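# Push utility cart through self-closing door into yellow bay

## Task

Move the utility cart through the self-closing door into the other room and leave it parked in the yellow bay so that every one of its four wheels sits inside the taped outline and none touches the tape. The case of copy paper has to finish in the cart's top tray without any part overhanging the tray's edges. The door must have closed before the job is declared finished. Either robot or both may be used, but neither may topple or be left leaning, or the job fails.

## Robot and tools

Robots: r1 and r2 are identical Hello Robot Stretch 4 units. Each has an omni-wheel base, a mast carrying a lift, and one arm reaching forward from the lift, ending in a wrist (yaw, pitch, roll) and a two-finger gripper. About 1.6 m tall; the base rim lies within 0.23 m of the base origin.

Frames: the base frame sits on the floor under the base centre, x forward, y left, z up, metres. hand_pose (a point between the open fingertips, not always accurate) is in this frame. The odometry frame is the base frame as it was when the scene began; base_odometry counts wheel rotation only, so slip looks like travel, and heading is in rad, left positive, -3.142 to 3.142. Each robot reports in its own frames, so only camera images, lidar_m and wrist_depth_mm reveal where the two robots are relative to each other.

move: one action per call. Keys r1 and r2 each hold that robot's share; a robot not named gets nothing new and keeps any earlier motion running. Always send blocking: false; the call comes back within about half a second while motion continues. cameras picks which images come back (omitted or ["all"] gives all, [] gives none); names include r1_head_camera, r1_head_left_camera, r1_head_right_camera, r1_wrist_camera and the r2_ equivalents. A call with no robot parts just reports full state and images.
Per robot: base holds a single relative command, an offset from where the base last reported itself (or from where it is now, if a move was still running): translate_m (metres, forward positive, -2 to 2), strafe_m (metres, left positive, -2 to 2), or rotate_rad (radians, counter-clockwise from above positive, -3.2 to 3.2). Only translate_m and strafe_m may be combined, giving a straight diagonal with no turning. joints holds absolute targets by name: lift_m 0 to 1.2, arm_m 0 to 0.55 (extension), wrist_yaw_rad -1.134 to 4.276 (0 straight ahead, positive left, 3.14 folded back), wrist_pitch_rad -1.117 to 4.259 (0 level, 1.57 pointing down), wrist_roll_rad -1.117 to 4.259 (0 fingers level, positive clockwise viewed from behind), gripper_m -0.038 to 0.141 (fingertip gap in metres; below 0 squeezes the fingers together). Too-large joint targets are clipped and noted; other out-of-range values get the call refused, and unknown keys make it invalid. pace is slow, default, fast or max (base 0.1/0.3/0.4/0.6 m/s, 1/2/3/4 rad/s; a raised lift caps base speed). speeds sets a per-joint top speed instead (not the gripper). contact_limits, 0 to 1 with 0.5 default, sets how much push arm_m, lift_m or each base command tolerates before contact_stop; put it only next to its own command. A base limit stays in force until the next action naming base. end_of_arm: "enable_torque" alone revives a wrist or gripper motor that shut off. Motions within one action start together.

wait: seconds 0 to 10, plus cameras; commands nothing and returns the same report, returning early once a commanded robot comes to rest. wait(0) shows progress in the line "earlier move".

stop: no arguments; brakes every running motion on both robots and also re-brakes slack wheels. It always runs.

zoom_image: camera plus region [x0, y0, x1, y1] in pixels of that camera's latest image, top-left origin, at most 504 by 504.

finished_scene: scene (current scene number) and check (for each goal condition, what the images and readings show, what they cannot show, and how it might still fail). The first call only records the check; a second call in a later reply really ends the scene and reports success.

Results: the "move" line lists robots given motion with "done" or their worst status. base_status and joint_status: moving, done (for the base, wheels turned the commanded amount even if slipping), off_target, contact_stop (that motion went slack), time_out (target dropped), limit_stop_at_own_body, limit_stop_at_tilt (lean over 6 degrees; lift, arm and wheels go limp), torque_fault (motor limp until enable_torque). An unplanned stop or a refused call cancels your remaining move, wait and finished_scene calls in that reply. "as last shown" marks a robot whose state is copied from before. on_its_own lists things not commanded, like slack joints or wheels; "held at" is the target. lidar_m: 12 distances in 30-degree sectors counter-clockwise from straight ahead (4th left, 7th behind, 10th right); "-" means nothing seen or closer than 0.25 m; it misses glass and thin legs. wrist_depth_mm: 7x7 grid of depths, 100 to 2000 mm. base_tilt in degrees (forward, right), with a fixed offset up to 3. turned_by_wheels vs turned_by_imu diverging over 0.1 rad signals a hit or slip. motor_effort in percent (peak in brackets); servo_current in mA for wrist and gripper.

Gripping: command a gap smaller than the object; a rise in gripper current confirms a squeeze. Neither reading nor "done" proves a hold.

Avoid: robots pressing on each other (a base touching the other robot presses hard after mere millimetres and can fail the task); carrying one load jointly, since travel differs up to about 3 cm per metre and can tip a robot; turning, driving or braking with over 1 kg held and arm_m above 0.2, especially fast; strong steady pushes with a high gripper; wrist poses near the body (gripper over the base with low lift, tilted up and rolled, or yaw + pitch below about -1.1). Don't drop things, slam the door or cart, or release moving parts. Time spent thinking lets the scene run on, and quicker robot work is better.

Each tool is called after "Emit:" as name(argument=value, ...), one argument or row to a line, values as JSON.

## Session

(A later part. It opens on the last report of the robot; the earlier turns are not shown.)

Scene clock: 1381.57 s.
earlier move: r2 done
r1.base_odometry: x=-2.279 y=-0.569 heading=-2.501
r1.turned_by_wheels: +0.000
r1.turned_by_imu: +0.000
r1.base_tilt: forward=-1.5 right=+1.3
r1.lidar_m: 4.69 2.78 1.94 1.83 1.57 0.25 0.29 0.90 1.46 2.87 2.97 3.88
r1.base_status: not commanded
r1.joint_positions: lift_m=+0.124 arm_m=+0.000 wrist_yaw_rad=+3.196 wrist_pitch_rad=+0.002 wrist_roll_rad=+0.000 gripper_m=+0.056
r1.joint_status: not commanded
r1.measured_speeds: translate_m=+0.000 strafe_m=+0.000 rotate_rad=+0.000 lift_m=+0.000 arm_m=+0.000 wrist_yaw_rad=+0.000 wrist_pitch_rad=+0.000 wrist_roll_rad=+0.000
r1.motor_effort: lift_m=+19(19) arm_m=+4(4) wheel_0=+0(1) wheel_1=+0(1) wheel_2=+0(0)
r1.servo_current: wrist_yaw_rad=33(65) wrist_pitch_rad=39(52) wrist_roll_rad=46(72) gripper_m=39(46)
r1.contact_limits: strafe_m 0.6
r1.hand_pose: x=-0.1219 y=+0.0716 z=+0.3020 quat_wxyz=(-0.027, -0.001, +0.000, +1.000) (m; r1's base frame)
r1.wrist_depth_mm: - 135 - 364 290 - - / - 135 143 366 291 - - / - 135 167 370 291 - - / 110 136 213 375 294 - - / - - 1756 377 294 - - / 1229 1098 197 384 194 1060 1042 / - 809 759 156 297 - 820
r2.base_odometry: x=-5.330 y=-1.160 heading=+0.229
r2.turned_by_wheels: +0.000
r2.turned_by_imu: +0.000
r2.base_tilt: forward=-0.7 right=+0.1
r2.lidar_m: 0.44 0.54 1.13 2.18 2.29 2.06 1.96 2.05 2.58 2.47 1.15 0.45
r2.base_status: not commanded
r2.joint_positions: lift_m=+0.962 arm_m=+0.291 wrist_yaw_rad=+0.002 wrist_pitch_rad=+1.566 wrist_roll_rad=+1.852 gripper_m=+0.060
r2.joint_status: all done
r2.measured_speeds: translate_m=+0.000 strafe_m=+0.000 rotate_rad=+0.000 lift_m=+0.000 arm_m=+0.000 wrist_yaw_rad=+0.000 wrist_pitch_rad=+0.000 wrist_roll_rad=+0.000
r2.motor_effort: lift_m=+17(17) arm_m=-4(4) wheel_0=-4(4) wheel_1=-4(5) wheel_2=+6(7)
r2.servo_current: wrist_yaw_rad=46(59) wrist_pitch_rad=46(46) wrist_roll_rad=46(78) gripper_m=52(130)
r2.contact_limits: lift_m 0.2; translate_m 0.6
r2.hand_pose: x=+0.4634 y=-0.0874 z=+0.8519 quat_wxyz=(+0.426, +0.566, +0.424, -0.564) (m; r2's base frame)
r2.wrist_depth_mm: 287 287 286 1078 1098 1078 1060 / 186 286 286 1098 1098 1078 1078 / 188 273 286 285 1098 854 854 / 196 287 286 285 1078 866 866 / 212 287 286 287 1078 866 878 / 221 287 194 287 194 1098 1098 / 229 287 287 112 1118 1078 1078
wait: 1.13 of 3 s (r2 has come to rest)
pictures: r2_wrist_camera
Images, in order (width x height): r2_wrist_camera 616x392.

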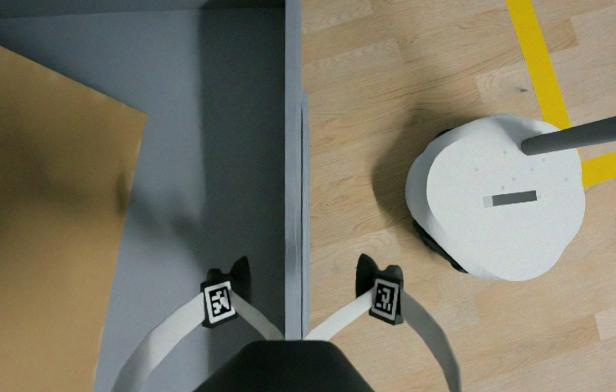

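Emit:
move(
  r2={"joints":{"gripper_m":-0.035}},
  blocking=false,
  cameras=[],
)

Emit:
wait(
  seconds=3,
  cameras=[],
)

Emit:
move(
  r2={"base":{"translate_m":-0.55,"strafe_m":-0.10},"joints":{"wrist_roll_rad":1.6},"speeds":{"wrist_roll_rad":0.045},"pace":"slow","contact_limits":{"translate_m":0.6}},
  blocking=false,
  cameras=[],
)

Emit:
wait(
  seconds=9,
  cameras=["r2_wrist_camera"],
)

Scene clock: 1389.57 s.
move: r2 moving
r1.base_odometry: x=-2.279 y=-0.569 heading=-2.501
r1.turned_by_wheels: +0.000
r1.turned_by_imu: +0.000
r1.base_tilt: forward=-1.6 right=+1.3
r1.lidar_m: 4.68 2.75 1.94 1.82 1.59 0.25 0.31 0.91 1.43 2.89 2.95 3.89
r1.base_status: not commanded
r1.joint_positions: lift_m=+0.124 arm_m=+0.000 wrist_yaw_rad=+3.196 wrist_pitch_rad=+0.002 wrist_roll_rad=+0.000 gripper_m=+0.056
r1.joint_status: not commanded
r1.measured_speeds: translate_m=+0.000 strafe_m=+0.000 rotate_rad=+0.000 lift_m=+0.000 arm_m=+0.000 wrist_yaw_rad=+0.000 wrist_pitch_rad=+0.000 wrist_roll_rad=+0.000
r1.motor_effort: lift_m=+19(19) arm_m=+4(4) wheel_0=+0(1) wheel_1=+0(0) wheel_2=+0(0)
r1.servo_current: wrist_yaw_rad=39(72) wrist_pitch_rad=46(46) wrist_roll_rad=52(59) gripper_m=46(46)
r1.contact_limits: strafe_m 0.6
r1.hand_pose: x=-0.1219 y=+0.0716 z=+0.3020 quat_wxyz=(-0.027, -0.001, +0.000, +1.000) (m; r1's base frame)
r1.wrist_depth_mm: - 135 - 364 291 - - / - 135 143 366 291 - - / - 135 167 370 291 - - / 110 136 213 373 294 - - / - - 1708 379 293 - - / 1229 1118 196 384 195 1060 1025 / - 809 759 156 294 - 809
r2.base_odometry: x=-5.330 y=-1.160 heading=+0.229
r2.turned_by_wheels: +0.000
r2.turned_by_imu: +0.000
r2.base_tilt: forward=-0.7 right=+0.1
r2.lidar_m: 0.44 0.55 1.13 2.18 2.28 2.04 1.96 2.05 2.59 2.48 1.15 0.45
r2.base_status: not commanded
r2.joint_positions: lift_m=+0.962 arm_m=+0.291 wrist_yaw_rad=+0.002 wrist_pitch_rad=+1.566 wrist_roll_rad=+1.852 gripper_m=+0.041
r2.joint_status: gripper_m moving
r2.measured_speeds: translate_m=+0.000 strafe_m=+0.000 rotate_rad=+0.000 lift_m=+0.000 arm_m=+0.000 wrist_yaw_rad=+0.000 wrist_pitch_rad=+0.000 wrist_roll_rad=+0.000
r2.motor_effort: lift_m=+17(17) arm_m=-4(4) wheel_0=-3(4) wheel_1=-4(5) wheel_2=+6(6)
r2.servo_current: wrist_yaw_rad=46(59) wrist_pitch_rad=39(46) wrist_roll_rad=52(52) gripper_m=156(156)
r2.contact_limits: lift_m 0.2; translate_m 0.6
r2.hand_pose: x=+0.4634 y=-0.0874 z=+0.8519 quat_wxyz=(+0.426, +0.566, +0.424, -0.564) (m; r2's base frame)
r2.wrist_depth_mm: 287 287 286 1078 1078 1078 1078 / 187 287 286 1098 1098 1078 1078 / 189 274 286 285 1098 866 878 / 196 287 287 285 1078 866 866 / 213 286 286 286 1078 866 866 / 220 287 198 215 193 1098 1098 / 229 289 289 112 1078 1078 1078
pictures: none
No camera images: "cameras" was empty.

Scene clock: 1390.70 s.
earlier move: r2 done
r1.base_odometry: x=-2.279 y=-0.569 heading=-2.501
r1.turned_by_wheels: +0.000
r1.turned_by_imu: +0.000
r1.base_tilt: forward=-1.6 right=+1.3
r1.lidar_m: 4.69 2.79 1.94 1.82 1.58 0.25 0.31 0.91 1.47 2.89 2.95 3.87
r1.base_status: not commanded
r1.joint_positions: lift_m=+0.124 arm_m=+0.000 wrist_yaw_rad=+3.196 wrist_pitch_rad=+0.002 wrist_roll_rad=+0.000 gripper_m=+0.056
r1.joint_status: not commanded
r1.measured_speeds: translate_m=+0.000 strafe_m=+0.000 rotate_rad=+0.000 lift_m=+0.000 arm_m=+0.000 wrist_yaw_rad=+0.000 wrist_pitch_rad=+0.000 wrist_roll_rad=+0.000
r1.motor_effort: lift_m=+19(19) arm_m=+4(4) wheel_0=+0(1) wheel_1=+0(0) wheel_2=+0(0)
r1.servo_current: wrist_yaw_rad=52(72) wrist_pitch_rad=39(52) wrist_roll_rad=39(65) gripper_m=39(46)
r1.contact_limits: strafe_m 0.6
r1.hand_pose: x=-0.1219 y=+0.0716 z=+0.3020 quat_wxyz=(-0.027, -0.001, +0.000, +1.000) (m; r1's base frame)
r1.wrist_depth_mm: - 135 - 364 291 - - / - 135 143 366 291 - - / - 135 167 370 291 - - / 110 136 213 375 296 - - / - - 1708 379 294 - - / 1229 1098 197 382 195 1078 1025 / - 809 759 156 296 - 809
r2.base_odometry: x=-5.330 y=-1.160 heading=+0.229
r2.turned_by_wheels: +0.000
r2.turned_by_imu: +0.000
r2.base_tilt: forward=-0.6 right=+0.0
r2.lidar_m: 0.44 0.53 1.12 2.19 2.29 2.06 1.95 2.07 2.60 2.44 1.16 0.44
r2.base_status: not commanded
r2.joint_positions: lift_m=+0.962 arm_m=+0.291 wrist_yaw_rad=+0.002 wrist_pitch_rad=+1.566 wrist_roll_rad=+1.852 gripper_m=-0.033
r2.joint_status: all done
r2.measured_speeds: translate_m=+0.000 strafe_m=+0.000 rotate_rad=+0.000 lift_m=+0.000 arm_m=+0.000 wrist_yaw_rad=+0.000 wrist_pitch_rad=+0.000 wrist_roll_rad=+0.000
r2.motor_effort: lift_m=+17(17) arm_m=-4(4) wheel_0=-3(4) wheel_1=-4(5) wheel_2=+6(6)
r2.servo_current: wrist_yaw_rad=39(59) wrist_pitch_rad=39(52) wrist_roll_rad=59(59) gripper_m=130(208)
r2.contact_limits: lift_m 0.2; translate_m 0.6
r2.hand_pose: x=+0.4634 y=-0.0874 z=+0.8519 quat_wxyz=(+0.426, +0.566, +0.424, -0.564) (m; r2's base frame)
r2.wrist_depth_mm: 290 285 283 1060 1078 1078 1042 / 181 285 283 1078 1078 1078 1078 / 187 266 285 1098 1060 878 866 / 189 283 285 1098 1098 866 866 / 205 287 285 286 1078 854 854 / 213 289 183 200 182 1118 1078 / 225 274 286 112 - 1098 1060
wait: 1.13 of 3 s (r2 has come to rest)
pictures: none
No camera images: "cameras" was empty.

r2: "speeds": wrist_roll_rad = 0.045 is out of range 0.05 to 1.82

not run: a call was refused earlier in this reply.

Emit:
move(
  r2={"base":{"translate_m":-0.6,"strafe_m":-0.11},"joints":{"wrist_roll_rad":1.57},"speeds":{"wrist_roll_rad":0.05},"pace":"slow","contact_limits":{"translate_m":0.6}},
  blocking=false,
  cameras=[],
)

Emit:
wait(
  seconds=9,
  cameras=["r2_wrist_camera"],
)

Scene clock: 1396.30 s.
move: r2 moving
r1.base_odometry: x=-2.279 y=-0.569 heading=-2.501
r1.turned_by_wheels: +0.000
r1.turned_by_imu: +0.000
r1.base_tilt: forward=-1.6 right=+1.3
r1.lidar_m: 4.72 2.77 1.95 1.82 1.58 0.25 0.30 0.95 1.44 2.89 2.93 3.87
r1.base_status: not commanded
r1.joint_positions: lift_m=+0.124 arm_m=+0.000 wrist_yaw_rad=+3.196 wrist_pitch_rad=+0.002 wrist_roll_rad=+0.000 gripper_m=+0.056
r1.joint_status: not commanded
r1.measured_speeds: translate_m=+0.000 strafe_m=+0.000 rotate_rad=+0.000 lift_m=+0.000 arm_m=+0.000 wrist_yaw_rad=+0.000 wrist_pitch_rad=+0.000 wrist_roll_rad=+0.000
r1.motor_effort: lift_m=+19(19) arm_m=+4(4) wheel_0=+0(1) wheel_1=+0(0) wheel_2=+0(0)
r1.servo_current: wrist_yaw_rad=39(59) wrist_pitch_rad=39(46) wrist_roll_rad=46(52) gripper_m=46(52)
r1.contact_limits: strafe_m 0.6
r1.hand_pose: x=-0.1219 y=+0.0716 z=+0.3020 quat_wxyz=(-0.027, -0.001, +0.000, +1.000) (m; r1's base frame)
r1.wrist_depth_mm: - 135 - 364 291 - - / - 135 143 368 290 - - / - 135 167 370 291 - - / 110 136 212 375 294 - - / - - 1756 377 294 - - / 1205 1098 196 384 194 1078 1025 / - 809 759 156 296 - 809
r2.base_odometry: x=-5.342 y=-1.165 heading=+0.229
r2.turned_by_wheels: +0.000
r2.turned_by_imu: +0.000
r2.base_tilt: forward=-0.6 right=+0.1
r2.lidar_m: 0.45 0.53 1.16 2.16 2.26 2.06 1.96 2.04 2.60 2.47 1.16 0.44
r2.base_status: translate_m moving; strafe_m moving
r2.joint_positions: lift_m=+0.962 arm_m=+0.291 wrist_yaw_rad=+0.002 wrist_pitch_rad=+1.566 wrist_roll_rad=+1.831 gripper_m=-0.033
r2.joint_status: wrist_roll_rad moving
r2.measured_speeds: translate_m=-0.048 strafe_m=-0.009 rotate_rad=-0.001 lift_m=+0.000 arm_m=+0.000 wrist_yaw_rad=+0.000 wrist_pitch_rad=-0.003 wrist_roll_rad=-0.051
r2.motor_effort: lift_m=+17(17) arm_m=-4(4) wheel_0=-7(7) wheel_1=-8(9) wheel_2=+14(14)
r2.servo_current: wrist_yaw_rad=46(46) wrist_pitch_rad=46(46) wrist_roll_rad=59(85) gripper_m=137(137)
r2.contact_limits: lift_m 0.2; translate_m 0.6
r2.hand_pose: x=+0.4634 y=-0.0874 z=+0.8519 quat_wxyz=(+0.432, +0.562, +0.430, -0.559) (m; r2's base frame)
r2.wrist_depth_mm: 289 287 285 1078 1060 1078 1078 / 185 287 286 1078 1078 1078 1060 / 188 268 285 1078 1078 854 854 / 195 289 286 1098 1078 854 866 / 210 289 287 286 1060 854 866 / 220 291 184 199 1078 1078 1060 / 229 282 289 112 150 - 1078
pictures: none
No camera images: "cameras" was empty.

Scene clock: 1403.17 s.
earlier move: r2 done
r1.base_odometry: x=-2.279 y=-0.569 heading=-2.501
r1.turned_by_wheels: +0.000
r1.turned_by_imu: +0.000
r1.base_tilt: forward=-1.5 right=+1.3
r1.lidar_m: 4.70 2.80 1.92 1.83 1.56 0.25 0.28 1.45 1.45 2.83 2.97 3.87
r1.base_status: not commanded
r1.joint_positions: lift_m=+0.124 arm_m=+0.000 wrist_yaw_rad=+3.196 wrist_pitch_rad=+0.002 wrist_roll_rad=+0.000 gripper_m=+0.056
r1.joint_status: not commanded
r1.measured_speeds: translate_m=+0.000 strafe_m=+0.000 rotate_rad=+0.000 lift_m=+0.000 arm_m=+0.000 wrist_yaw_rad=+0.000 wrist_pitch_rad=+0.000 wrist_roll_rad=+0.000
r1.motor_effort: lift_m=+19(19) arm_m=+4(4) wheel_0=+0(1) wheel_1=+0(0) wheel_2=+0(0)
r1.servo_current: wrist_yaw_rad=39(72) wrist_pitch_rad=39(52) wrist_roll_rad=59(72) gripper_m=39(52)
r1.contact_limits: strafe_m 0.6
r1.hand_pose: x=-0.1219 y=+0.0716 z=+0.3020 quat_wxyz=(-0.027, -0.001, +0.000, +1.000) (m; r1's base frame)
r1.wrist_depth_mm: - 135 - 364 290 - - / - 135 143 366 291 - - / - 135 167 370 290 - - / 110 136 205 373 294 - - / 137 - - 377 294 - - / 1205 1205 196 382 195 1042 1025 / - 798 759 156 296 - 809
r2.base_odometry: x=-5.889 y=-1.404 heading=+0.230
r2.turned_by_wheels: +0.001
r2.turned_by_imu: +0.005
r2.base_tilt: forward=-0.7 right=+0.0
r2.lidar_m: 0.32 0.29 1.96 2.28 1.98 1.43 1.36 1.44 1.95 2.36 2.00 0.51
r2.base_status: done
r2.joint_positions: lift_m=+0.962 arm_m=+0.291 wrist_yaw_rad=+0.002 wrist_pitch_rad=+1.566 wrist_roll_rad=+1.569 gripper_m=-0.033
r2.joint_status: all done
r2.measured_speeds: translate_m=+0.000 strafe_m=+0.000 rotate_rad=+0.000 lift_m=+0.000 arm_m=+0.000 wrist_yaw_rad=+0.000 wrist_pitch_rad=+0.000 wrist_roll_rad=+0.000
r2.motor_effort: lift_m=+17(17) arm_m=-4(4) wheel_0=+2(9) wheel_1=-2(9) wheel_2=+11(16)
r2.servo_current: wrist_yaw_rad=52(65) wrist_pitch_rad=39(52) wrist_roll_rad=52(85) gripper_m=117(137)
r2.contact_limits: lift_m 0.2; translate_m 0.6
r2.hand_pose: x=+0.4635 y=-0.0874 z=+0.8519 quat_wxyz=(+0.502, +0.500, +0.500, -0.498) (m; r2's base frame)
r2.wrist_depth_mm: 1118 1098 1098 1078 1060 1060 1098 / 233 282 1078 1098 1078 1078 1078 / 273 289 549 1098 1078 1060 1078 / 287 285 286 1078 1078 878 1078 / 266 287 286 301 991 878 854 / 218 289 188 214 178 866 1078 / 196 161 289 112 - 1078 1078
wait: 6.87 of 9 s (r2 has come to rest)
pictures: r2_wrist_camera
Images, in order (width x height): r2_wrist_camera 616x392.

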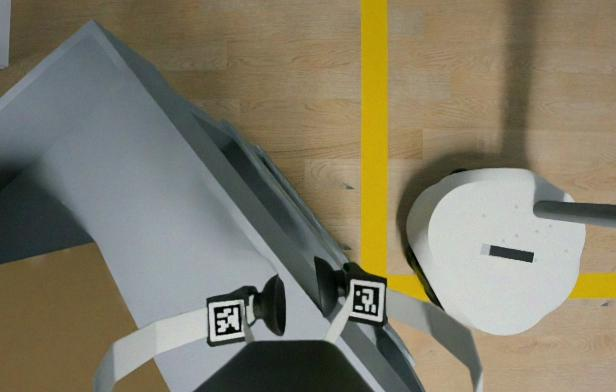

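Emit:
move(
  r2={"joints":{"gripper_m":0.06,"wrist_roll_rad":0.873},"speeds":{"wrist_roll_rad":0.6}},
  blocking=false,
  cameras=[],
)

Emit:
wait(
  seconds=3,
  cameras=["r2_wrist_camera"],
)

Emit:
move(
  r2={"joints":{"gripper_m":-0.035}},
  blocking=false,
  cameras=[],
)

Emit:
wait(
  seconds=3,
  cameras=[],
)

Scene clock: 1457.53 s.
move: r2 moving
r1.base_odometry: x=-2.279 y=-0.569 heading=-2.501
r1.turned_by_wheels: +0.000
r1.turned_by_imu: +0.000
r1.base_tilt: forward=-1.6 right=+1.3
r1.lidar_m: 4.72 2.80 1.94 1.84 1.60 0.25 0.30 1.45 1.46 2.88 2.95 3.90
r1.base_status: not commanded
r1.joint_positions: lift_m=+0.124 arm_m=+0.000 wrist_yaw_rad=+3.196 wrist_pitch_rad=+0.002 wrist_roll_rad=+0.000 gripper_m=+0.056
r1.joint_status: not commanded
r1.measured_speeds: translate_m=+0.000 strafe_m=+0.000 rotate_rad=+0.000 lift_m=+0.000 arm_m=+0.000 wrist_yaw_rad=+0.000 wrist_pitch_rad=+0.000 wrist_roll_rad=+0.000
r1.motor_effort: lift_m=+19(19) arm_m=+4(4) wheel_0=+0(1) wheel_1=+0(0) wheel_2=+0(0)
r1.servo_current: wrist_yaw_rad=46(59) wrist_pitch_rad=46(46) wrist_roll_rad=46(52) gripper_m=39(46)
r1.contact_limits: strafe_m 0.6
r1.hand_pose: x=-0.1219 y=+0.0716 z=+0.3020 quat_wxyz=(-0.027, -0.001, +0.000, +1.000) (m; r1's base frame)
r1.wrist_depth_mm: - 135 - 364 290 - - / - 135 143 366 291 - - / - 135 167 370 291 - - / 110 136 204 373 294 - - / 137 - 1983 379 296 - - / 1255 1229 197 384 195 1078 1042 / - 809 768 156 296 - 809
r2.base_odometry: x=-5.889 y=-1.404 heading=+0.230
r2.turned_by_wheels: +0.000
r2.turned_by_imu: +0.000
r2.base_tilt: forward=-0.7 right=+0.1
r2.lidar_m: 0.32 0.29 1.95 2.29 2.00 1.46 1.37 1.42 1.98 2.38 2.02 0.51
r2.base_status: not commanded
r2.joint_positions: lift_m=+0.962 arm_m=+0.291 wrist_yaw_rad=+0.002 wrist_pitch_rad=+1.566 wrist_roll_rad=+1.324 gripper_m=-0.009
r2.joint_status: wrist_roll_rad moving; gripper_m moving
r2.measured_speeds: translate_m=+0.000 strafe_m=+0.000 rotate_rad=+0.000 lift_m=+0.000 arm_m=+0.000 wrist_yaw_rad=+0.000 wrist_pitch_rad=+0.000 wrist_roll_rad=-0.596
r2.motor_effort: lift_m=+17(17) arm_m=-4(4) wheel_0=+2(2) wheel_1=-2(3) wheel_2=+11(11)
r2.servo_current: wrist_yaw_rad=46(52) wrist_pitch_rad=39(52) wrist_roll_rad=39(65) gripper_m=104(124)
r2.contact_limits: lift_m 0.2; translate_m 0.6
r2.hand_pose: x=+0.4635 y=-0.0874 z=+0.8519 quat_wxyz=(+0.559, +0.435, +0.557, -0.433) (m; r2's base frame)
r2.wrist_depth_mm: 1078 244 1098 1078 1078 1078 1060 / 257 286 473 1078 1078 1078 1078 / 290 289 287 1078 1078 1078 1078 / 290 290 287 1078 1098 1098 1078 / 211 290 287 300 960 878 1078 / 208 282 188 202 182 866 866 / 192 155 291 112 1098 866 1078
pictures: none
No camera images: "cameras" was empty.

Scene clock: 1458.67 s.
earlier move: r2 done
r1.base_odometry: x=-2.279 y=-0.569 heading=-2.501
r1.turned_by_wheels: +0.000
r1.turned_by_imu: +0.000
r1.base_tilt: forward=-1.6 right=+1.3
r1.lidar_m: 4.72 2.77 1.94 1.82 1.55 0.25 0.29 1.45 1.45 2.86 2.97 3.87
r1.base_status: not commanded
r1.joint_positions: lift_m=+0.124 arm_m=+0.000 wrist_yaw_rad=+3.196 wrist_pitch_rad=+0.002 wrist_roll_rad=+0.000 gripper_m=+0.056
r1.joint_status: not commanded
r1.measured_speeds: translate_m=+0.000 strafe_m=+0.000 rotate_rad=+0.000 lift_m=+0.000 arm_m=+0.000 wrist_yaw_rad=+0.000 wrist_pitch_rad=+0.000 wrist_roll_rad=+0.000
r1.motor_effort: lift_m=+19(19) arm_m=+4(4) wheel_0=+0(1) wheel_1=+0(1) wheel_2=+0(0)
r1.servo_current: wrist_yaw_rad=65(65) wrist_pitch_rad=46(52) wrist_roll_rad=39(72) gripper_m=46(46)
r1.contact_limits: strafe_m 0.6
r1.hand_pose: x=-0.1219 y=+0.0716 z=+0.3020 quat_wxyz=(-0.027, -0.001, +0.000, +1.000) (m; r1's base frame)
r1.wrist_depth_mm: - 135 - 364 290 - - / - 135 143 366 291 - - / - 135 167 373 291 - - / 110 136 204 373 294 - - / 137 - 1983 377 296 - - / 1229 1229 196 384 195 1060 1042 / - 820 768 156 296 - 809
r2.base_odometry: x=-5.889 y=-1.404 heading=+0.230
r2.turned_by_wheels: +0.000
r2.turned_by_imu: +0.000
r2.base_tilt: forward=-0.7 right=+0.0
r2.lidar_m: 0.32 0.30 1.96 2.27 1.99 1.42 1.36 1.44 1.94 2.37 2.01 0.51
r2.base_status: not commanded
r2.joint_positions: lift_m=+0.962 arm_m=+0.291 wrist_yaw_rad=+0.002 wrist_pitch_rad=+1.566 wrist_roll_rad=+0.875 gripper_m=+0.060
r2.joint_status: all done
r2.measured_speeds: translate_m=+0.000 strafe_m=+0.000 rotate_rad=+0.000 lift_m=+0.000 arm_m=+0.000 wrist_yaw_rad=+0.000 wrist_pitch_rad=+0.000 wrist_roll_rad=+0.000
r2.motor_effort: lift_m=+17(17) arm_m=-4(4) wheel_0=+2(2) wheel_1=-2(3) wheel_2=+7(11)
r2.servo_current: wrist_yaw_rad=39(59) wrist_pitch_rad=46(52) wrist_roll_rad=46(72) gripper_m=59(124)
r2.contact_limits: lift_m 0.2; translate_m 0.6
r2.hand_pose: x=+0.4634 y=-0.0874 z=+0.8519 quat_wxyz=(+0.642, +0.300, +0.639, -0.298) (m; r2's base frame)
r2.wrist_depth_mm: 286 285 285 1078 1078 1078 1060 / 191 286 283 1078 1078 1098 1078 / 188 268 285 1098 1098 1098 1078 / 191 287 285 1078 1098 1078 1098 / 206 287 287 287 1078 1098 1098 / 219 289 193 216 194 1098 1078 / 228 289 290 112 891 854 1098
wait: 1.13 of 3 s (r2 has come to rest)
pictures: r2_wrist_camera
Images, in order (width x height): r2_wrist_camera 616x392.

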